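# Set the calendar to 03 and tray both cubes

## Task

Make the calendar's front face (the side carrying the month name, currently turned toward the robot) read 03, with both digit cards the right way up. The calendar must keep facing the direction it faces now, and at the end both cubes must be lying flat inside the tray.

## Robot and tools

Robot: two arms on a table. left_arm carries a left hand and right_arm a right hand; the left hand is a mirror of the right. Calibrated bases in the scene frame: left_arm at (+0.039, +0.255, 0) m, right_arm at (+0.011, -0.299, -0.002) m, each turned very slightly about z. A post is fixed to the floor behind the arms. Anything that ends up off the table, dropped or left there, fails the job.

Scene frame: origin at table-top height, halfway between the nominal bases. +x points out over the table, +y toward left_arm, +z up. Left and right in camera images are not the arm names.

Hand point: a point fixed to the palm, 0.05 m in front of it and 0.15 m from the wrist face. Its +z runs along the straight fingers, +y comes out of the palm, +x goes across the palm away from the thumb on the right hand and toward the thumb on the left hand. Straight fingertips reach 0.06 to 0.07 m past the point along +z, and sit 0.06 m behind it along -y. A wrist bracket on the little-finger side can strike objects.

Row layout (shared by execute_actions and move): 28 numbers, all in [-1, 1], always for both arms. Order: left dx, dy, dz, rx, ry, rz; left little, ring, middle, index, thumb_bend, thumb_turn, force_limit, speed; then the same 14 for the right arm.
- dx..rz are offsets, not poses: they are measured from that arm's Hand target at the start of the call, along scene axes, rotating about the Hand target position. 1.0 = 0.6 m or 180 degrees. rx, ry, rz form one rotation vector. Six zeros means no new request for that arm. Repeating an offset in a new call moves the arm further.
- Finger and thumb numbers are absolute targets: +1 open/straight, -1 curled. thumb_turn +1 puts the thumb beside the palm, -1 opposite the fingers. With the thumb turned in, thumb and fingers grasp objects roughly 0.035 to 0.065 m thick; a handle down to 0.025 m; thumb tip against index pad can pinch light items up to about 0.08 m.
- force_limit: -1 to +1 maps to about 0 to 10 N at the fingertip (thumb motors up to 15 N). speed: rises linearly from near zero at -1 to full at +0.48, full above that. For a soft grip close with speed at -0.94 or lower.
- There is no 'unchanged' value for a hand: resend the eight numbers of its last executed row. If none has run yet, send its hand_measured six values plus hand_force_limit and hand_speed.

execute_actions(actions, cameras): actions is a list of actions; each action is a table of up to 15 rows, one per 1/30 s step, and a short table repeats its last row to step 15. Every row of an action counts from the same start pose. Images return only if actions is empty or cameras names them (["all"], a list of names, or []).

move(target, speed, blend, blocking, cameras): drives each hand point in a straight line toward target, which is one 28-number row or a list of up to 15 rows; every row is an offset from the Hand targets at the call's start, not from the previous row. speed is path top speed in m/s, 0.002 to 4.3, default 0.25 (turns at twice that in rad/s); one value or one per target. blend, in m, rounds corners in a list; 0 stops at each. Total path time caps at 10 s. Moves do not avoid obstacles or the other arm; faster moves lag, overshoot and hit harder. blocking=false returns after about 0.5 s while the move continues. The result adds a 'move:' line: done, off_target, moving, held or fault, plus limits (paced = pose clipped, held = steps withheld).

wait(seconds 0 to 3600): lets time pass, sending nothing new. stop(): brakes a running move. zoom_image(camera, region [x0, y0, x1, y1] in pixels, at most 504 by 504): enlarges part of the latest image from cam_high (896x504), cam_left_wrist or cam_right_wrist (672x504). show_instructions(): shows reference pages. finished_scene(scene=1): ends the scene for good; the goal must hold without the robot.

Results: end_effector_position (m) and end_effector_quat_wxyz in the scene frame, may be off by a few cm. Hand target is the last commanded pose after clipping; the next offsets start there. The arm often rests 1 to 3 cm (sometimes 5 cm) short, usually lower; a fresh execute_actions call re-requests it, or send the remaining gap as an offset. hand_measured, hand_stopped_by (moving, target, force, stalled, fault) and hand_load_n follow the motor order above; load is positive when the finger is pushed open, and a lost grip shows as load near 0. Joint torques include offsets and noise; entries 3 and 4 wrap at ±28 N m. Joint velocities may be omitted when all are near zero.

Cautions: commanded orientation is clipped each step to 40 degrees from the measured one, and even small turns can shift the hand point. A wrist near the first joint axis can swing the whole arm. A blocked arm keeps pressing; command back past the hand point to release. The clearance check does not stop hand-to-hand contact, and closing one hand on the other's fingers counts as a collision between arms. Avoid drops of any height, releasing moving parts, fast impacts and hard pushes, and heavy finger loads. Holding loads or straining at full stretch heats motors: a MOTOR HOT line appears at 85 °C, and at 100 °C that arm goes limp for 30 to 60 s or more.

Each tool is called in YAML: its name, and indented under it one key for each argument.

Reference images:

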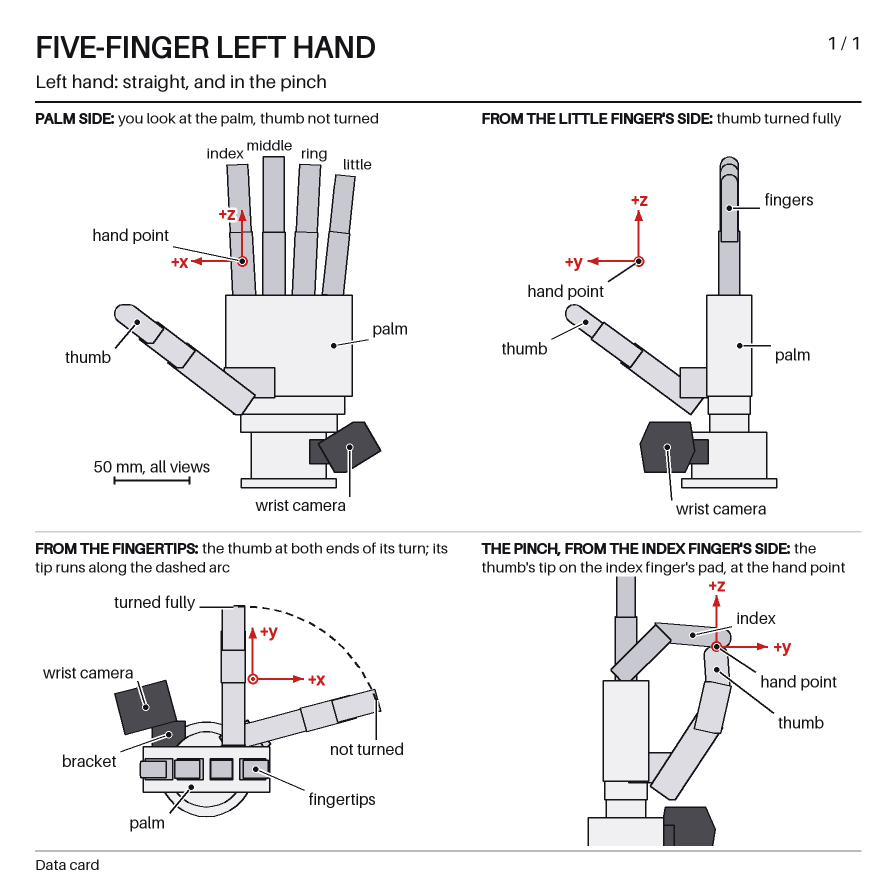

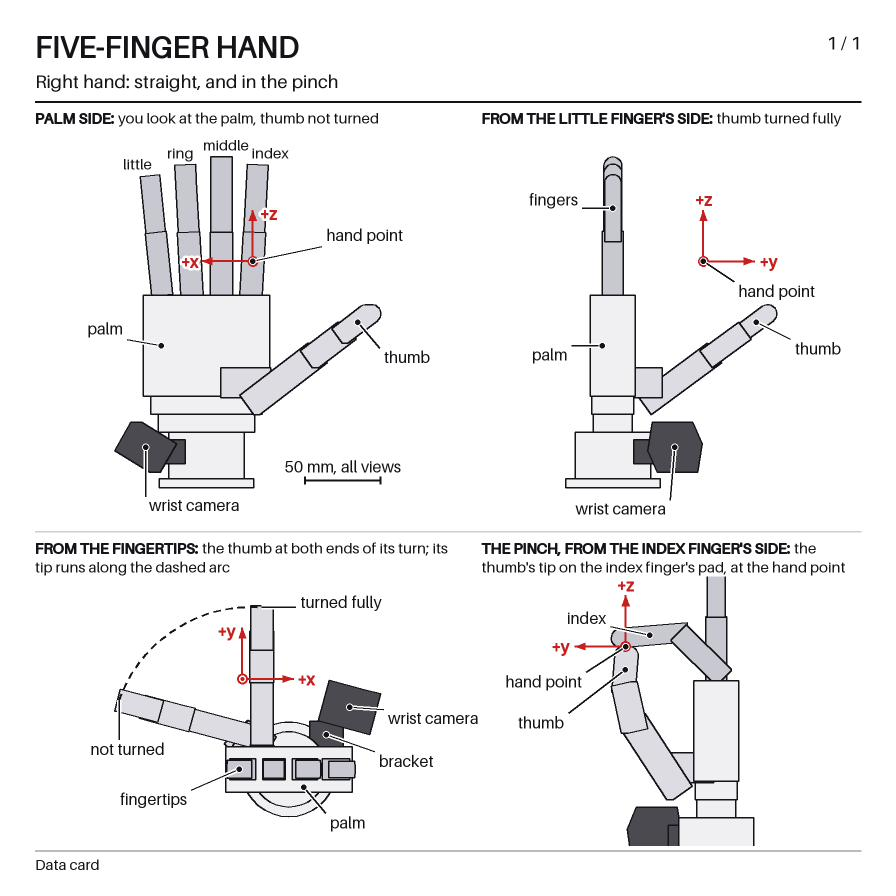

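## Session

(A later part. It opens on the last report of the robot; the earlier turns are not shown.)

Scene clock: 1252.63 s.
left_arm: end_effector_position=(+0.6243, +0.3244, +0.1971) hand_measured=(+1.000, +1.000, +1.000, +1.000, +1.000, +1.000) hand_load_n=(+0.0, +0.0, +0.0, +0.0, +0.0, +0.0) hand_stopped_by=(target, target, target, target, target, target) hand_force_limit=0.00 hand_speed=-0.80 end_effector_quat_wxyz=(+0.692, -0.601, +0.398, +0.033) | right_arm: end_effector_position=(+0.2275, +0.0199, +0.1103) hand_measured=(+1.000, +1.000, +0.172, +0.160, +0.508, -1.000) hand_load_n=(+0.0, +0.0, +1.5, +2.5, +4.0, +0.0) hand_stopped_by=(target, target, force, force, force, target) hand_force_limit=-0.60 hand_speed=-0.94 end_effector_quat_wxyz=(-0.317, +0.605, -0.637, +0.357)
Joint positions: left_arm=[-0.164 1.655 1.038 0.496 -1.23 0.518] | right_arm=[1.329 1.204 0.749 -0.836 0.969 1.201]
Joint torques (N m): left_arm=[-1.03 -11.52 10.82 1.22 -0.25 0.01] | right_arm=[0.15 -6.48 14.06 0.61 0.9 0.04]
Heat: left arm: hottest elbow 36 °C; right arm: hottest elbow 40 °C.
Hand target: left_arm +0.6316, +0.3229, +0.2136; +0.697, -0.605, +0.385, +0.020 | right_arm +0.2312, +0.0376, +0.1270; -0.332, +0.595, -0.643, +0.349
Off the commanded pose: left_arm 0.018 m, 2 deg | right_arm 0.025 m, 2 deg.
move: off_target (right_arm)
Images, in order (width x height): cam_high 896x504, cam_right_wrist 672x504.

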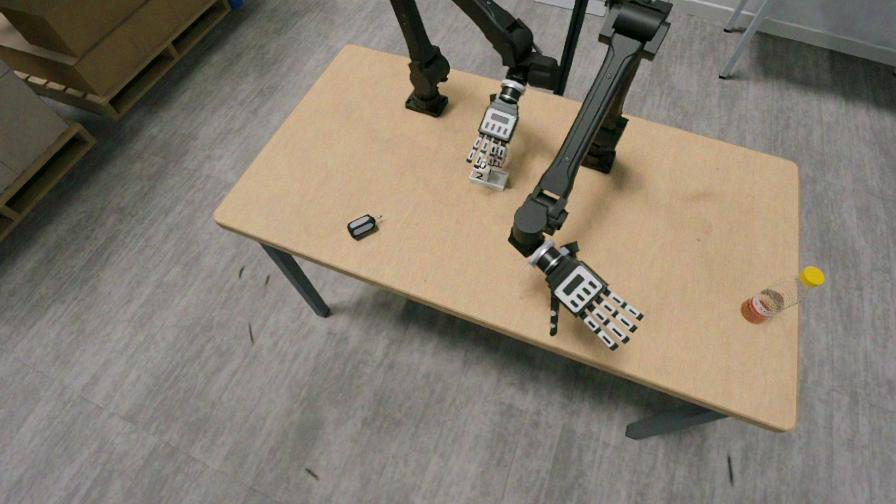

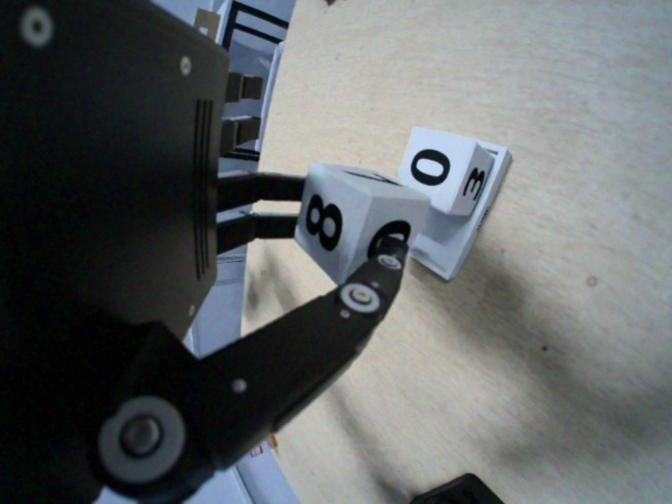

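move:
  target: [0,0,0,0,0,0,1,1,1,1,1,1,0,-0.8,0,0.008,-0.06,0,0,0,1,1,0.0,0.0,0.3,-1,-0.6,-0.94]
  speed: 0.08
  cameras: ["cam_right_wrist","cam_high"]

zoom_image:
  camera: "cam_right_wrist"
  region: [280, 80, 500, 300]

zoom_image:
  camera: "cam_high"
  region: [450, 130, 540, 200]

Scene clock: 1266.80 s.
left_arm: end_effector_position=(+0.6243, +0.3244, +0.1971) hand_measured=(+1.000, +1.000, +1.000, +1.000, +1.000, +1.000) hand_load_n=(-0.5, +0.0, +0.0, +0.0, +0.0, +0.0) hand_stopped_by=(target, target, target, target, target, target) hand_force_limit=0.00 hand_speed=-0.80 end_effector_quat_wxyz=(+0.692, -0.601, +0.398, +0.033) | right_arm: end_effector_position=(+0.2321, +0.0383, +0.0931) hand_measured=(+1.000, +1.000, +0.172, +0.160, +0.508, -1.000) hand_load_n=(+0.0, +0.0, +1.5, +2.5, +3.5, +0.0) hand_stopped_by=(target, target, force, force, force, target) hand_force_limit=-0.60 hand_speed=-0.94 end_effector_quat_wxyz=(-0.327, +0.599, -0.641, +0.352)
Joint positions: left_arm=[-0.164 1.655 1.038 0.496 -1.23 0.518] | right_arm=[1.331 1.273 0.749 -0.747 0.971 1.209]
Joint torques (N m): left_arm=[-1.03 -11.52 10.82 1.22 -0.26 0.01] | right_arm=[0.32 -7.12 9.44 1.46 0.9 0.03]
Heat: left arm: hottest elbow 36 °C; right arm: hottest elbow 40 °C.
Hand target: left_arm +0.6316, +0.3229, +0.2136; +0.697, -0.605, +0.385, +0.020 | right_arm +0.2312, +0.0423, +0.0911; -0.332, +0.595, -0.643, +0.349
Off the commanded pose: left_arm 0.018 m, 2 deg | right_arm 0.005 m, 1 deg.
move: done
Images, in order (width x height): cam_high 896x504, cam_right_wrist 672x504.

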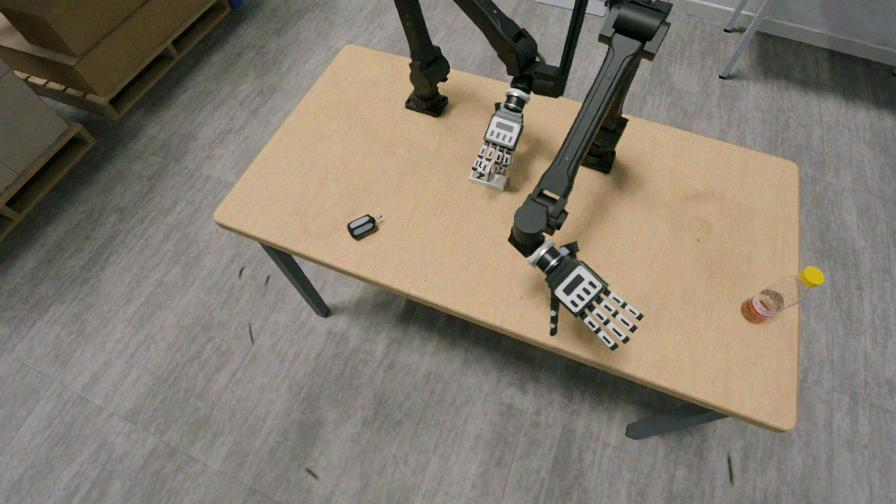

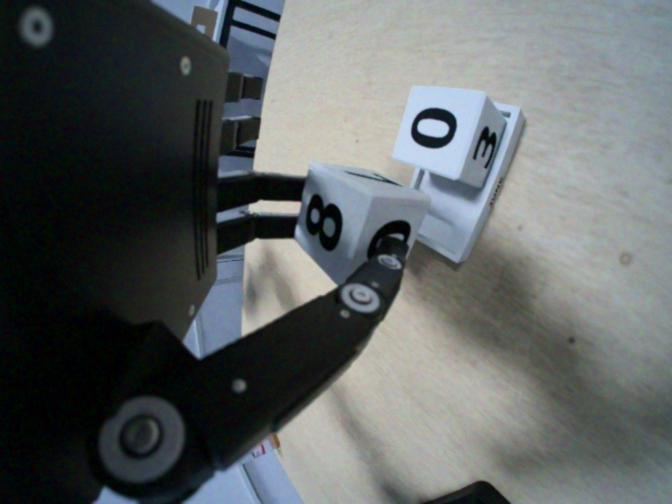

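Scaled by 2.291 from the camera's image (finer frame: 960x720).

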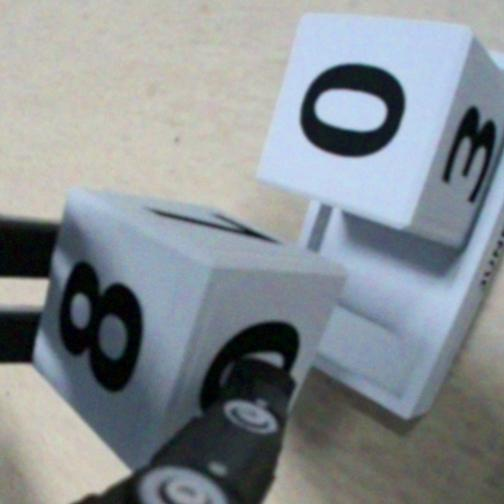

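Scaled by 5.600 from the camera's image (finer frame: 1280x720).

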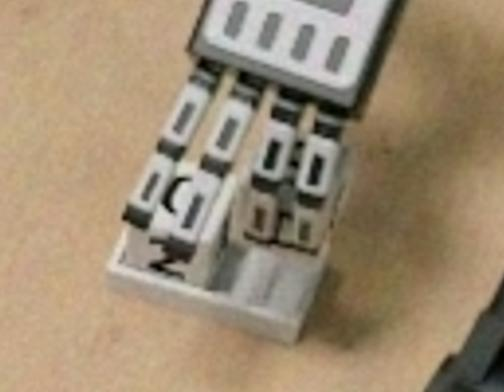

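move:
  target: [0,0,0,0,0,0,1,1,1,1,1,1,0,-0.8,-0.0062,-0.0075,-0.0585,0,0,0.0167,1,1,0.0,0.0,0.3,-1,-0.6,-0.94]
  speed: 0.06
  cameras: ["cam_right_wrist","cam_high"]

zoom_image:
  camera: "cam_right_wrist"
  region: [280, 80, 500, 300]

zoom_image:
  camera: "cam_high"
  region: [450, 130, 540, 200]

Scene clock: 1323.20 s.
left_arm: end_effector_position=(+0.6243, +0.3244, +0.1971) hand_measured=(+1.000, +1.000, +1.000, +1.000, +1.000, +1.000) hand_load_n=(+0.0, +0.0, +0.0, +0.0, +0.0, +0.0) hand_stopped_by=(target, target, target, target, target, target) hand_force_limit=0.00 hand_speed=-0.80 end_effector_quat_wxyz=(+0.692, -0.601, +0.398, +0.033) | right_arm: end_effector_position=(+0.2289, +0.0349, +0.0586) hand_measured=(+1.000, +1.000, +0.172, +0.160, +0.508, -1.000) hand_load_n=(+0.0, +0.0, +1.5, +2.5, +3.5, +0.0) hand_stopped_by=(target, target, force, force, force, target) hand_force_limit=-0.60 hand_speed=-0.94 end_effector_quat_wxyz=(-0.341, +0.607, -0.632, +0.341)
Joint positions: left_arm=[-0.164 1.655 1.038 0.496 -1.23 0.518] | right_arm=[1.331 1.294 0.65 -0.554 0.959 1.146]
Joint torques (N m): left_arm=[-0.97 -11.46 10.82 1.22 -0.25 0.01] | right_arm=[0.15 -6.83 9.11 1.59 0.61 -0.19]
Heat: left arm: hottest elbow 36 °C; right arm: hottest elbow 39 °C.
Hand target: left_arm +0.6316, +0.3229, +0.2136; +0.697, -0.605, +0.385, +0.020 | right_arm +0.2275, +0.0379, +0.0560; -0.341, +0.612, -0.627, +0.340
Off the commanded pose: left_arm 0.018 m, 2 deg | right_arm 0.004 m, 1 deg.
move: done
Images, in order (width x height): cam_high 896x504, cam_right_wrist 672x504.

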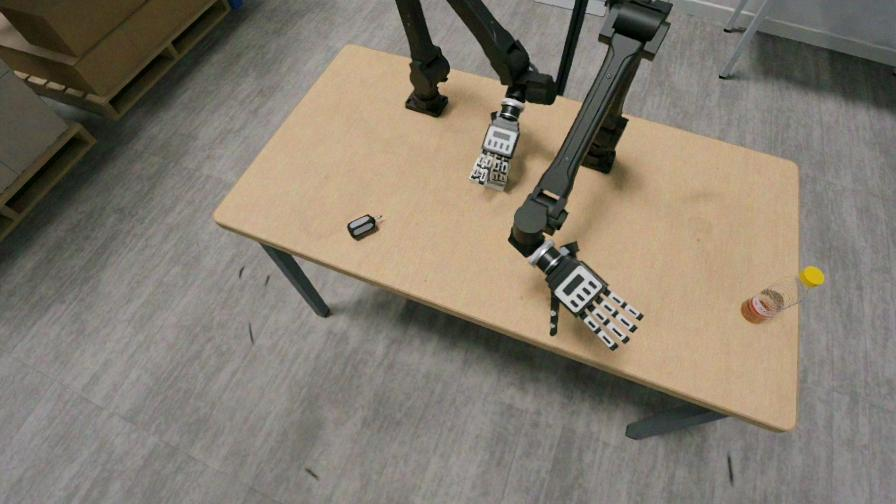

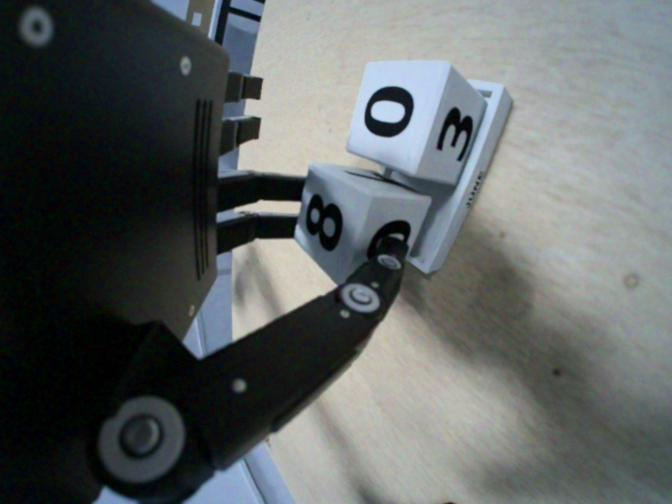

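Scaled by 2.291 from the camera's image (finer frame: 960x720).

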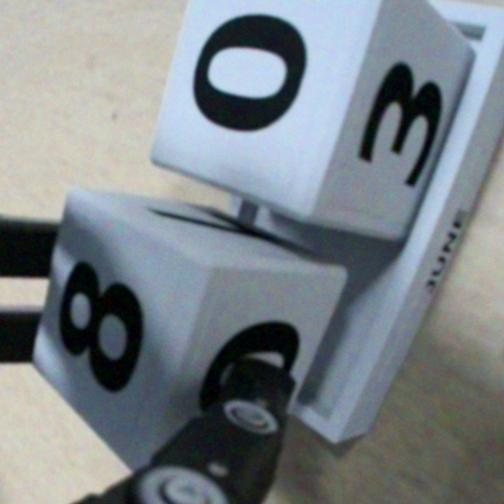

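Scaled by 5.600 from the camera's image (finer frame: 1280x720).

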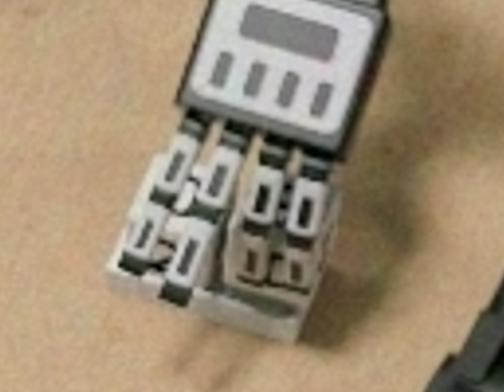

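move:
  target: [0,0,0,0,0,0,1,1,1,1,1,1,0,-0.8,-0.0028,-0.0153,-0.001,0,0,0,1,1,0.0,0.0,0.3,-1,-0.6,-0.94]
  speed: 0.04
  cameras: ["cam_right_wrist","cam_high"]

zoom_image:
  camera: "cam_right_wrist"
  region: [300, 80, 480, 260]

zoom_image:
  camera: "cam_high"
  region: [460, 150, 520, 200]

Scene clock: 1350.93 s.
left_arm: end_effector_position=(+0.6243, +0.3244, +0.1971) hand_measured=(+1.000, +1.000, +1.000, +1.000, +1.000, +1.000) hand_load_n=(+0.0, +0.0, -0.5, +0.0, +0.0, +0.0) hand_stopped_by=(target, target, target, target, target, target) hand_force_limit=0.00 hand_speed=-0.80 end_effector_quat_wxyz=(+0.692, -0.601, +0.398, +0.033) | right_arm: end_effector_position=(+0.2257, +0.0245, +0.0490) hand_measured=(+1.000, +1.000, +0.172, +0.160, +0.508, -1.000) hand_load_n=(+0.0, +0.0, +1.5, +2.5, +3.5, +0.0) hand_stopped_by=(target, target, force, force, force, target) hand_force_limit=-0.60 hand_speed=-0.94 end_effector_quat_wxyz=(-0.332, +0.613, -0.628, +0.346)
Joint positions: left_arm=[-0.164 1.655 1.038 0.496 -1.23 0.518] | right_arm=[1.331 1.294 0.625 -0.551 0.957 1.142]
Joint torques (N m): left_arm=[-1.03 -11.46 10.82 1.21 -0.25 0.01] | right_arm=[-0.09 -8.41 8.94 1.58 0.64 -0.2]
Heat: left arm: hottest elbow 36 °C; right arm: hottest elbow 40 °C.
Hand target: left_arm +0.6316, +0.3229, +0.2136; +0.697, -0.605, +0.385, +0.020 | right_arm +0.2258, +0.0288, +0.0554; -0.341, +0.612, -0.627, +0.340
Off the commanded pose: left_arm 0.018 m, 2 deg | right_arm 0.008 m, 1 deg.
move: done
Images, in order (width x height): cam_high 896x504, cam_right_wrist 672x504.

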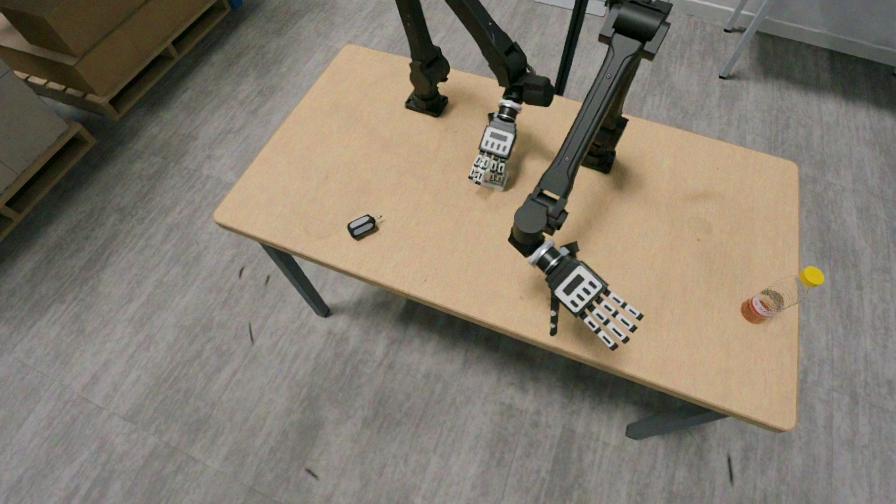

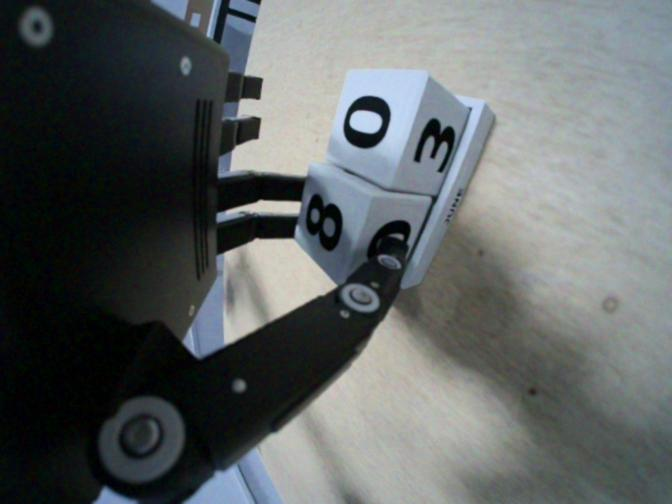

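Scaled by 2.800 from the camera's image (finer frame: 960x720).

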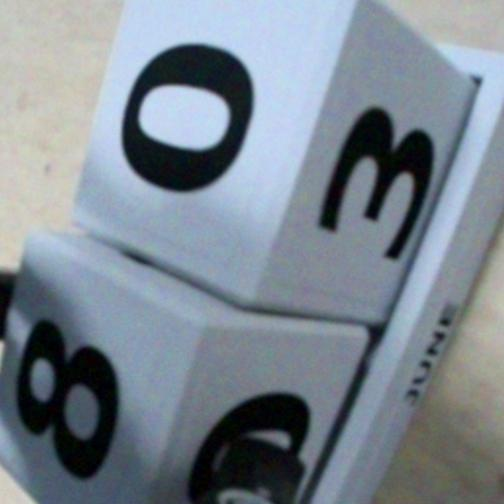

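Scaled by 8.400 from the camera's image (finer frame: 1280x720).

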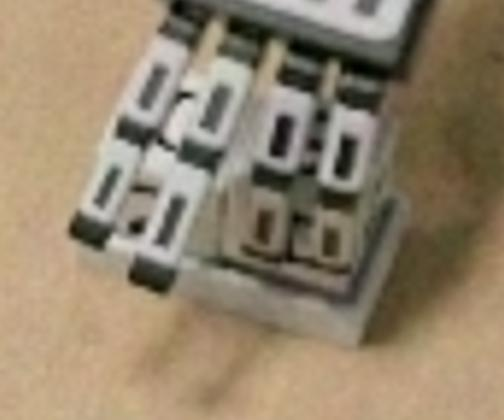

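move:
  target: [0,0,0,0,0,0,1,1,1,1,1,1,0,-0.8,0.0005,-0.001,-0.018,0,0,0,1,1,0.0,0.0,0.3,-1,-0.6,-0.94]
  speed: 0.03
  cameras: ["cam_right_wrist","cam_high"]

zoom_image:
  camera: "cam_right_wrist"
  region: [300, 80, 480, 260]

zoom_image:
  camera: "cam_high"
  region: [460, 150, 520, 200]

Scene clock: 1359.50 s.
left_arm: end_effector_position=(+0.6243, +0.3244, +0.1971) hand_measured=(+1.000, +1.000, +1.000, +1.000, +1.000, +1.000) hand_load_n=(+0.0, +0.0, +0.0, +0.0, +0.0, +0.0) hand_stopped_by=(target, target, target, target, target, target) hand_force_limit=0.00 hand_speed=-0.80 end_effector_quat_wxyz=(+0.692, -0.601, +0.398, +0.033) | right_arm: end_effector_position=(+0.2262, +0.0264, +0.0468) hand_measured=(+1.000, +1.000, +0.172, +0.160, +0.508, -1.000) hand_load_n=(+0.0, +0.0, +1.5, +2.5, +3.5, +0.0) hand_stopped_by=(target, target, force, force, force, target) hand_force_limit=-0.60 hand_speed=-0.94 end_effector_quat_wxyz=(-0.341, +0.608, -0.631, +0.340)
Joint positions: left_arm=[-0.164 1.655 1.038 0.496 -1.23 0.518] | right_arm=[1.331 1.294 0.611 -0.511 0.957 1.139]
Joint torques (N m): left_arm=[-1.03 -11.46 10.82 1.22 -0.25 0.01] | right_arm=[-0.03 -6.77 8.76 1.61 0.61 -0.2]
Heat: left arm: hottest elbow 36 °C; right arm: hottest elbow 39 °C.
Hand target: left_arm +0.6316, +0.3229, +0.2136; +0.697, -0.605, +0.385, +0.020 | right_arm +0.2261, +0.0281, +0.0445; -0.341, +0.612, -0.627, +0.340
Off the commanded pose: left_arm 0.018 m, 2 deg | right_arm 0.003 m, 1 deg.
move: done
Images, in order (width x height): cam_high 896x504, cam_right_wrist 672x504.

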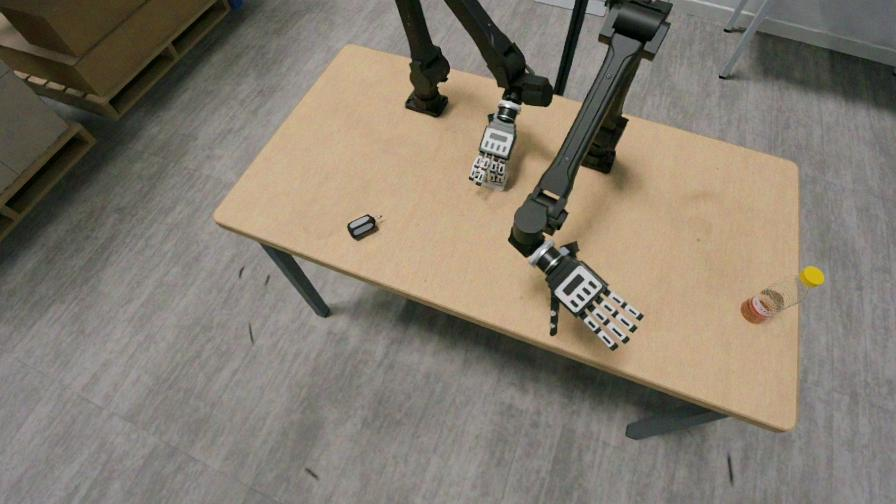

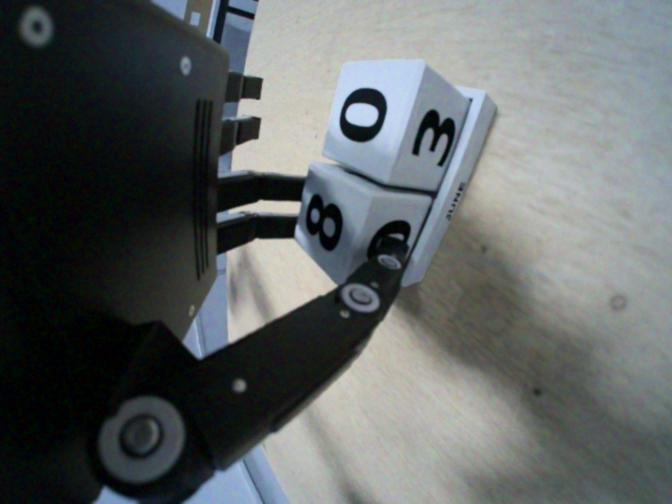

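Scaled by 2.800 from the camera's image (finer frame: 960x720).

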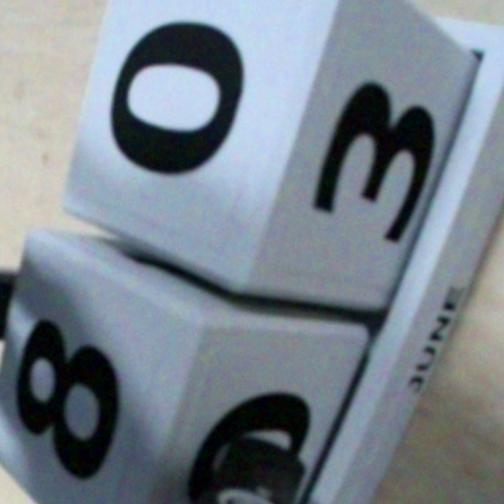

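Scaled by 8.400 from the camera's image (finer frame: 1280x720).

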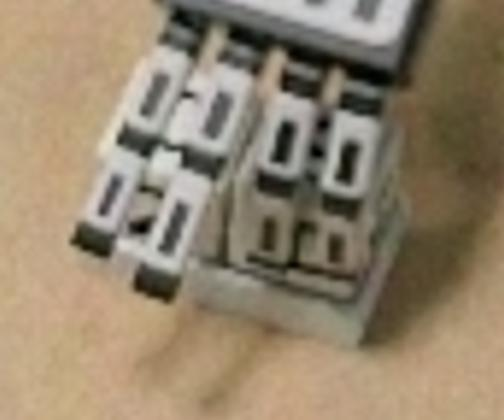

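move:
  target: [0,0,0,0,0,0,1,1,1,1,1,1,0,-0.8,0.000,-0.002,-0.01,0,0,0,1,1,0.0,0.0,0.3,-1,-0.6,-0.94]
  speed: 0.03
  cameras: ["cam_right_wrist","cam_high"]

zoom_image:
  camera: "cam_right_wrist"
  region: [300, 120, 480, 300]

zoom_image:
  camera: "cam_high"
  region: [460, 150, 520, 200]

Scene clock: 1367.77 s.
left_arm: end_effector_position=(+0.6243, +0.3244, +0.1971) hand_measured=(+1.000, +1.000, +1.000, +1.000, +1.000, +1.000) hand_load_n=(+0.0, +0.0, +0.0, +0.0, +0.0, +0.0) hand_stopped_by=(target, target, target, target, target, target) hand_force_limit=0.00 hand_speed=-0.80 end_effector_quat_wxyz=(+0.692, -0.601, +0.398, +0.033) | right_arm: end_effector_position=(+0.2259, +0.0256, +0.0417) hand_measured=(+1.000, +1.000, +0.172, +0.160, +0.508, -1.000) hand_load_n=(+0.0, +0.0, +1.5, +2.5, +4.0, +0.0) hand_stopped_by=(target, target, force, force, force, target) hand_force_limit=-0.60 hand_speed=-0.94 end_effector_quat_wxyz=(-0.342, +0.608, -0.631, +0.340)
Joint positions: left_arm=[-0.164 1.655 1.038 0.496 -1.23 0.518] | right_arm=[1.331 1.302 0.599 -0.487 0.956 1.137]
Joint torques (N m): left_arm=[-1.03 -11.46 10.82 1.22 -0.25 0.01] | right_arm=[-0.21 -6.59 8.66 1.57 0.62 -0.18]
Heat: left arm: hottest elbow 36 °C; right arm: hottest elbow 39 °C.
Hand target: left_arm +0.6316, +0.3229, +0.2136; +0.697, -0.605, +0.385, +0.020 | right_arm +0.2261, +0.0270, +0.0385; -0.341, +0.612, -0.627, +0.340
Off the commanded pose: left_arm 0.018 m, 2 deg | right_arm 0.003 m, 1 deg.
move: done
Images, in order (width x height): cam_high 896x504, cam_right_wrist 672x504.

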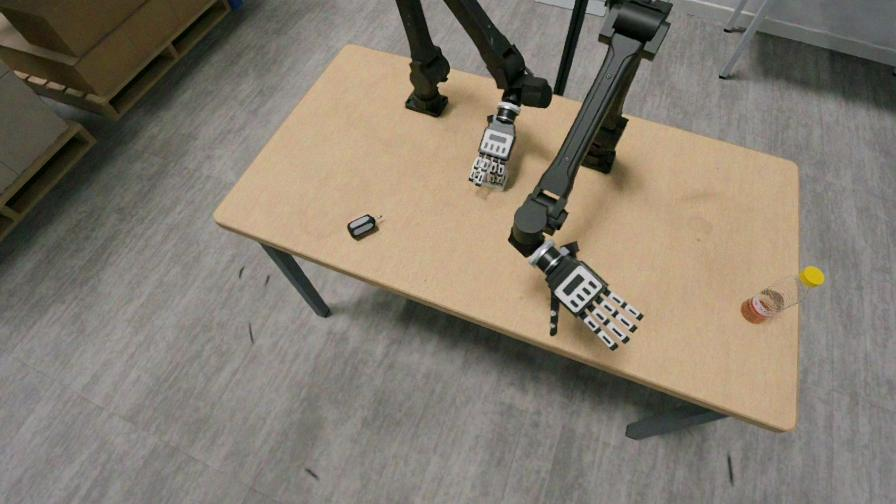

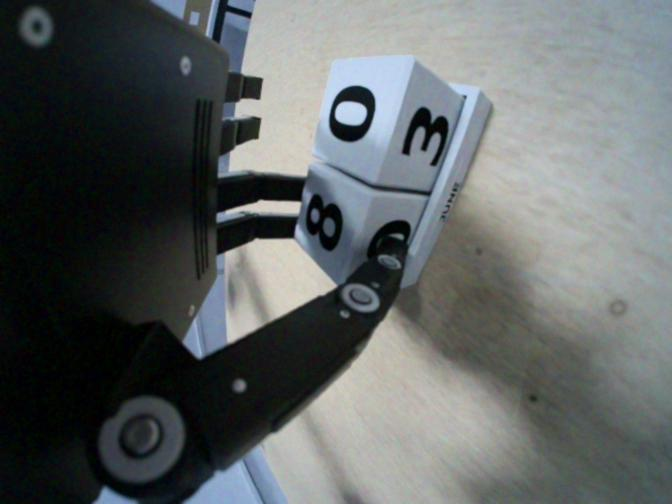

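Scaled by 2.800 from the camera's image (finer frame: 960x720).

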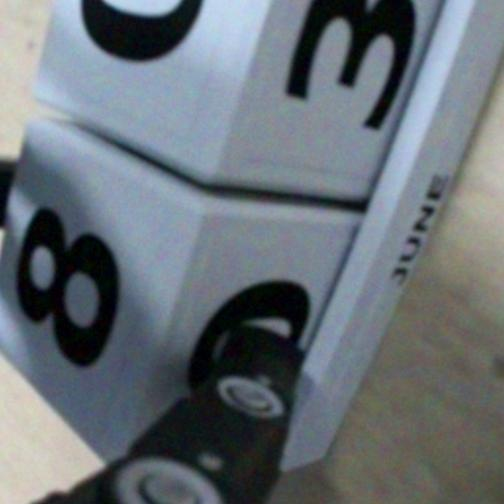

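Scaled by 8.400 from the camera's image (finer frame: 1280x720).

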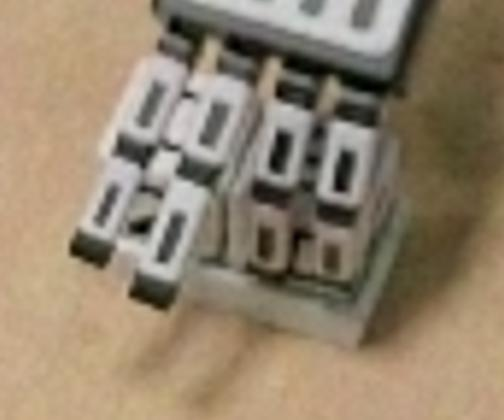

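move:
  target: [0,0,0,0,0,0,1,1,1,1,1,1,0,-0.8,0.000,-0.001,-0.006,0,0,0,1,1,0.0,0.0,0.3,-1,-0.6,-0.94]
  speed: 0.03
  cameras: ["cam_right_wrist","cam_high"]

zoom_image:
  camera: "cam_right_wrist"
  region: [300, 120, 480, 300]

zoom_image:
  camera: "cam_high"
  region: [460, 150, 520, 200]

Scene clock: 1374.00 s.
left_arm: end_effector_position=(+0.6243, +0.3244, +0.1971) hand_measured=(+1.000, +1.000, +1.000, +1.000, +1.000, +1.000) hand_load_n=(+0.0, +0.0, +0.0, +0.0, +0.0, +0.0) hand_stopped_by=(target, target, target, target, target, target) hand_force_limit=0.00 hand_speed=-0.80 end_effector_quat_wxyz=(+0.692, -0.601, +0.398, +0.033) | right_arm: end_effector_position=(+0.2263, +0.0273, +0.0414) hand_measured=(+1.000, +1.000, +0.172, +0.160, +0.508, -1.000) hand_load_n=(+0.0, +0.0, +2.0, +2.5, +3.5, +0.5) hand_stopped_by=(target, target, force, force, force, target) hand_force_limit=-0.60 hand_speed=-0.94 end_effector_quat_wxyz=(-0.345, +0.607, -0.631, +0.338)
Joint positions: left_arm=[-0.164 1.655 1.038 0.496 -1.23 0.518] | right_arm=[1.331 1.304 0.597 -0.474 0.956 1.134]
Joint torques (N m): left_arm=[-1.03 -11.52 10.82 1.22 -0.25 0.01] | right_arm=[-0.32 -6.24 8.25 1.65 0.6 -0.18]
Heat: left arm: hottest elbow 36 °C; right arm: hottest elbow 39 °C.
Hand target: left_arm +0.6316, +0.3229, +0.2136; +0.697, -0.605, +0.385, +0.020 | right_arm +0.2261, +0.0264, +0.0350; -0.341, +0.612, -0.627, +0.340
Off the commanded pose: left_arm 0.018 m, 2 deg | right_arm 0.006 m, 1 deg.
move: done
Images, in order (width x height): cam_high 896x504, cam_right_wrist 672x504.

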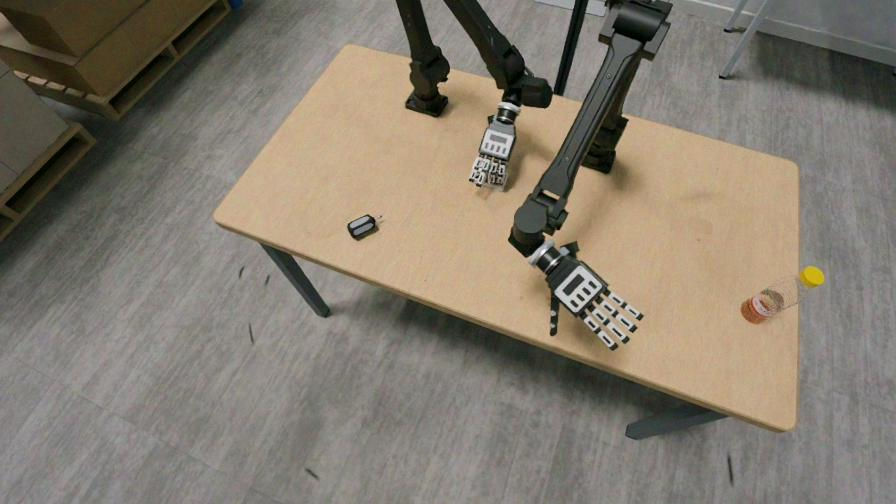

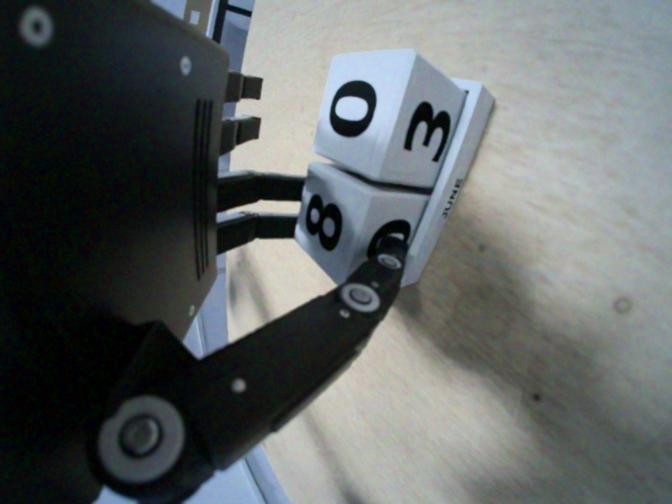

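Scaled by 2.800 from the camera's image (finer frame: 960x720).

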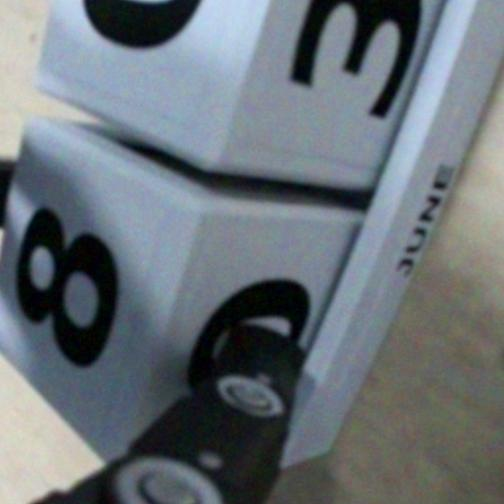

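Scaled by 8.400 from the camera's image (finer frame: 1280x720).

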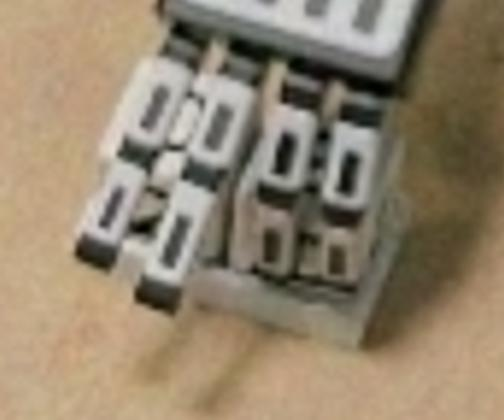

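move:
  target:
    - [0,0,0,0,0,0,1,1,1,1,1,1,0,-0.8,0,0.001,0.008,0,0,0,1,1,0.0,0.0,0.3,-1,-0.6,-0.94]
    - [0,0,0,0,0,0,1,1,1,1,1,1,0,-0.8,0,0.001,0.008,0,0,0,1,1,0.5,0.5,0.85,-1,-0.6,-0.8]
  speed: 0.03
  cameras: ["cam_right_wrist","cam_high"]

zoom_image:
  camera: "cam_right_wrist"
  region: [280, 40, 500, 300]

zoom_image:
  camera: "cam_high"
  region: [460, 150, 520, 200]

Scene clock: 1401.00 s.
left_arm: end_effector_position=(+0.6243, +0.3244, +0.1971) hand_measured=(+1.000, +1.000, +1.000, +1.000, +1.000, +1.000) hand_load_n=(+0.0, +0.0, +0.0, +0.0, +0.0, +0.0) hand_stopped_by=(target, target, target, target, target, target) hand_force_limit=0.00 hand_speed=-0.80 end_effector_quat_wxyz=(+0.692, -0.601, +0.398, +0.033) | right_arm: end_effector_position=(+0.2263, +0.0272, +0.0413) hand_measured=(+1.000, +1.000, +0.500, +0.500, +0.850, -1.000) hand_load_n=(+0.0, +0.0, +0.0, +0.0, +0.0, +0.0) hand_stopped_by=(target, target, target, target, target, target) hand_force_limit=-0.60 hand_speed=-0.80 end_effector_quat_wxyz=(-0.345, +0.607, -0.631, +0.338)
Joint positions: left_arm=[-0.164 1.655 1.038 0.496 -1.23 0.518] | right_arm=[1.331 1.304 0.597 -0.474 0.956 1.134]
Joint torques (N m): left_arm=[-1.03 -11.52 10.82 1.22 -0.25 0.01] | right_arm=[-0.21 -7 8.95 1.01 0.61 -0.16]
Heat: left arm: hottest elbow 36 °C; right arm: hottest elbow 38 °C.
Hand target: left_arm +0.6316, +0.3229, +0.2136; +0.697, -0.605, +0.385, +0.020 | right_arm +0.2261, +0.0270, +0.0398; -0.341, +0.612, -0.627, +0.340
Off the commanded pose: left_arm 0.018 m, 2 deg | right_arm 0.002 m, 1 deg.
move: done
Images, in order (width x height): cam_high 896x504, cam_right_wrist 672x504.

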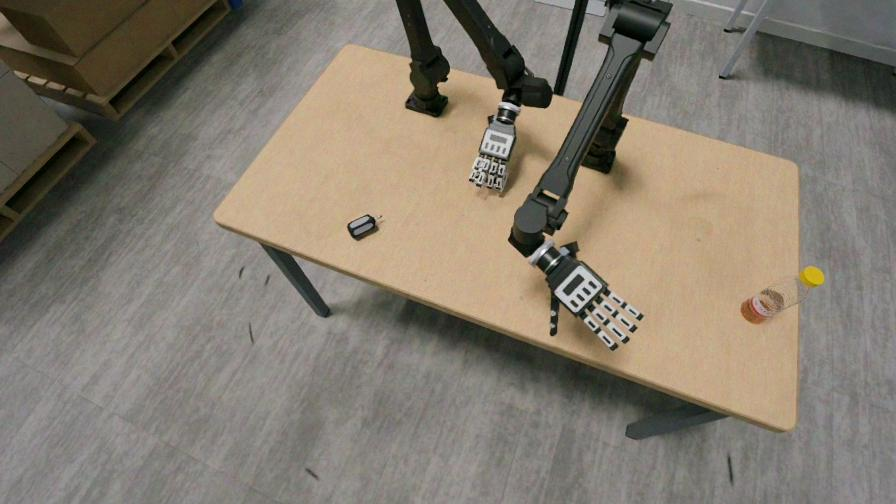

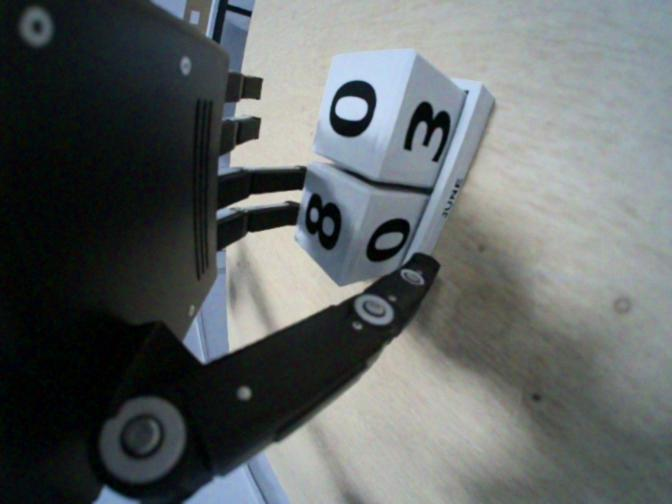

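Scaled by 1.938 from the camera's image (finer frame: 960x720).

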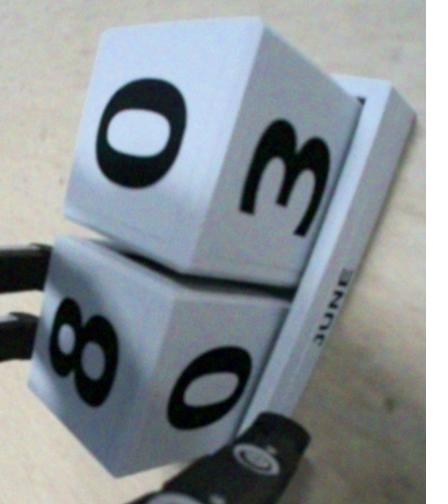

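Scaled by 8.400 from the camera's image (finer frame: 1280x720).

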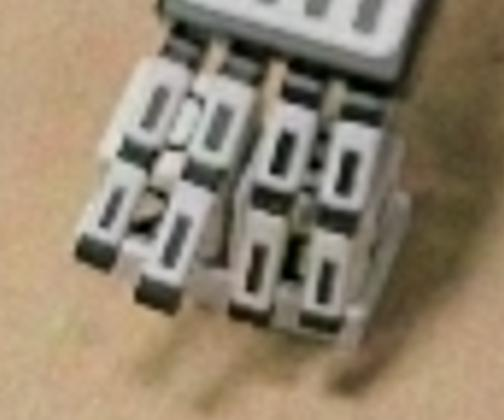

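move:
  target: [0,0,0,0,0,0,1,1,1,1,1,1,0,-0.8,0,0.01,0.18,0,0,0,1,1,0.6,0.6,1,-1,-0.6,-0.8]
  speed: 0.1
  cameras: ["cam_right_wrist","cam_high"]

zoom_image:
  camera: "cam_right_wrist"
  region: [300, 100, 560, 360]

zoom_image:
  camera: "cam_high"
  region: [460, 150, 520, 200]

Scene clock: 1409.50 s.
left_arm: end_effector_position=(+0.6243, +0.3244, +0.1971) hand_measured=(+1.000, +1.000, +1.000, +1.000, +1.000, +1.000) hand_load_n=(+0.0, +0.0, +0.0, +0.0, +0.0, +0.0) hand_stopped_by=(target, target, target, target, target, target) hand_force_limit=0.00 hand_speed=-0.80 end_effector_quat_wxyz=(+0.692, -0.601, +0.398, +0.033) | right_arm: end_effector_position=(+0.2240, +0.0188, +0.1276) hand_measured=(+1.000, +1.000, +0.600, +0.600, +1.000, -1.000) hand_load_n=(+0.0, +0.0, +0.0, +0.0, +0.0, +0.0) hand_stopped_by=(target, target, target, target, target, target) hand_force_limit=-0.60 hand_speed=-0.80 end_effector_quat_wxyz=(-0.326, +0.618, -0.624, +0.349)
Joint positions: left_arm=[-0.164 1.655 1.038 0.496 -1.23 0.518] | right_arm=[1.331 1.147 0.752 -0.836 0.956 1.133]
Joint torques (N m): left_arm=[-1.03 -11.52 10.82 1.22 -0.25 0] | right_arm=[0.15 -7.12 14.05 0.68 0.71 -0.1]
Heat: left arm: hottest elbow 36 °C; right arm: hottest elbow 38 °C.
Hand target: left_arm +0.6316, +0.3229, +0.2136; +0.697, -0.605, +0.385, +0.020 | right_arm +0.2261, +0.0329, +0.1476; -0.341, +0.612, -0.627, +0.340
Off the commanded pose: left_arm 0.018 m, 2 deg | right_arm 0.025 m, 2 deg.
move: off_target (right_arm)
Images, in order (width x height): cam_high 896x504, cam_right_wrist 672x504.

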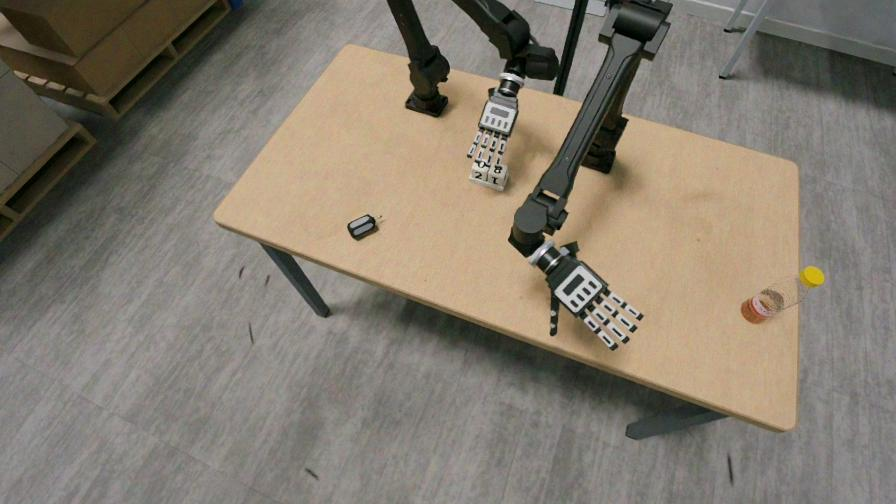

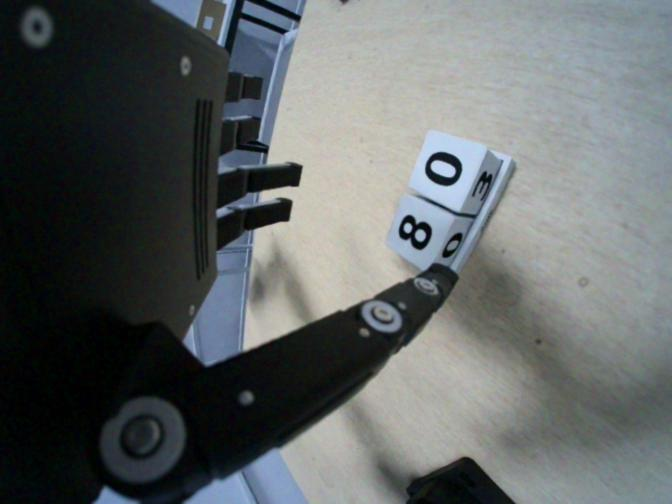

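Scaled by 1.938 from the camera's image (finer frame: 960x720).

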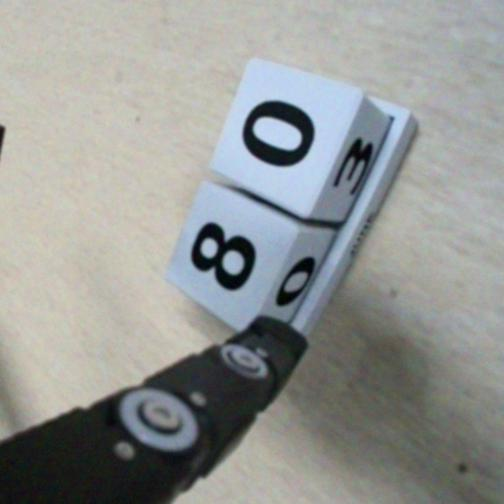

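Scaled by 8.400 from the camera's image (finer frame: 1280x720).

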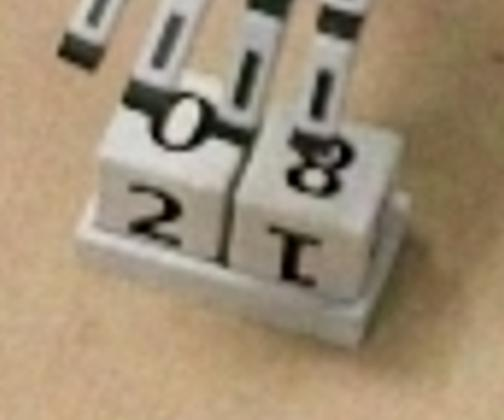

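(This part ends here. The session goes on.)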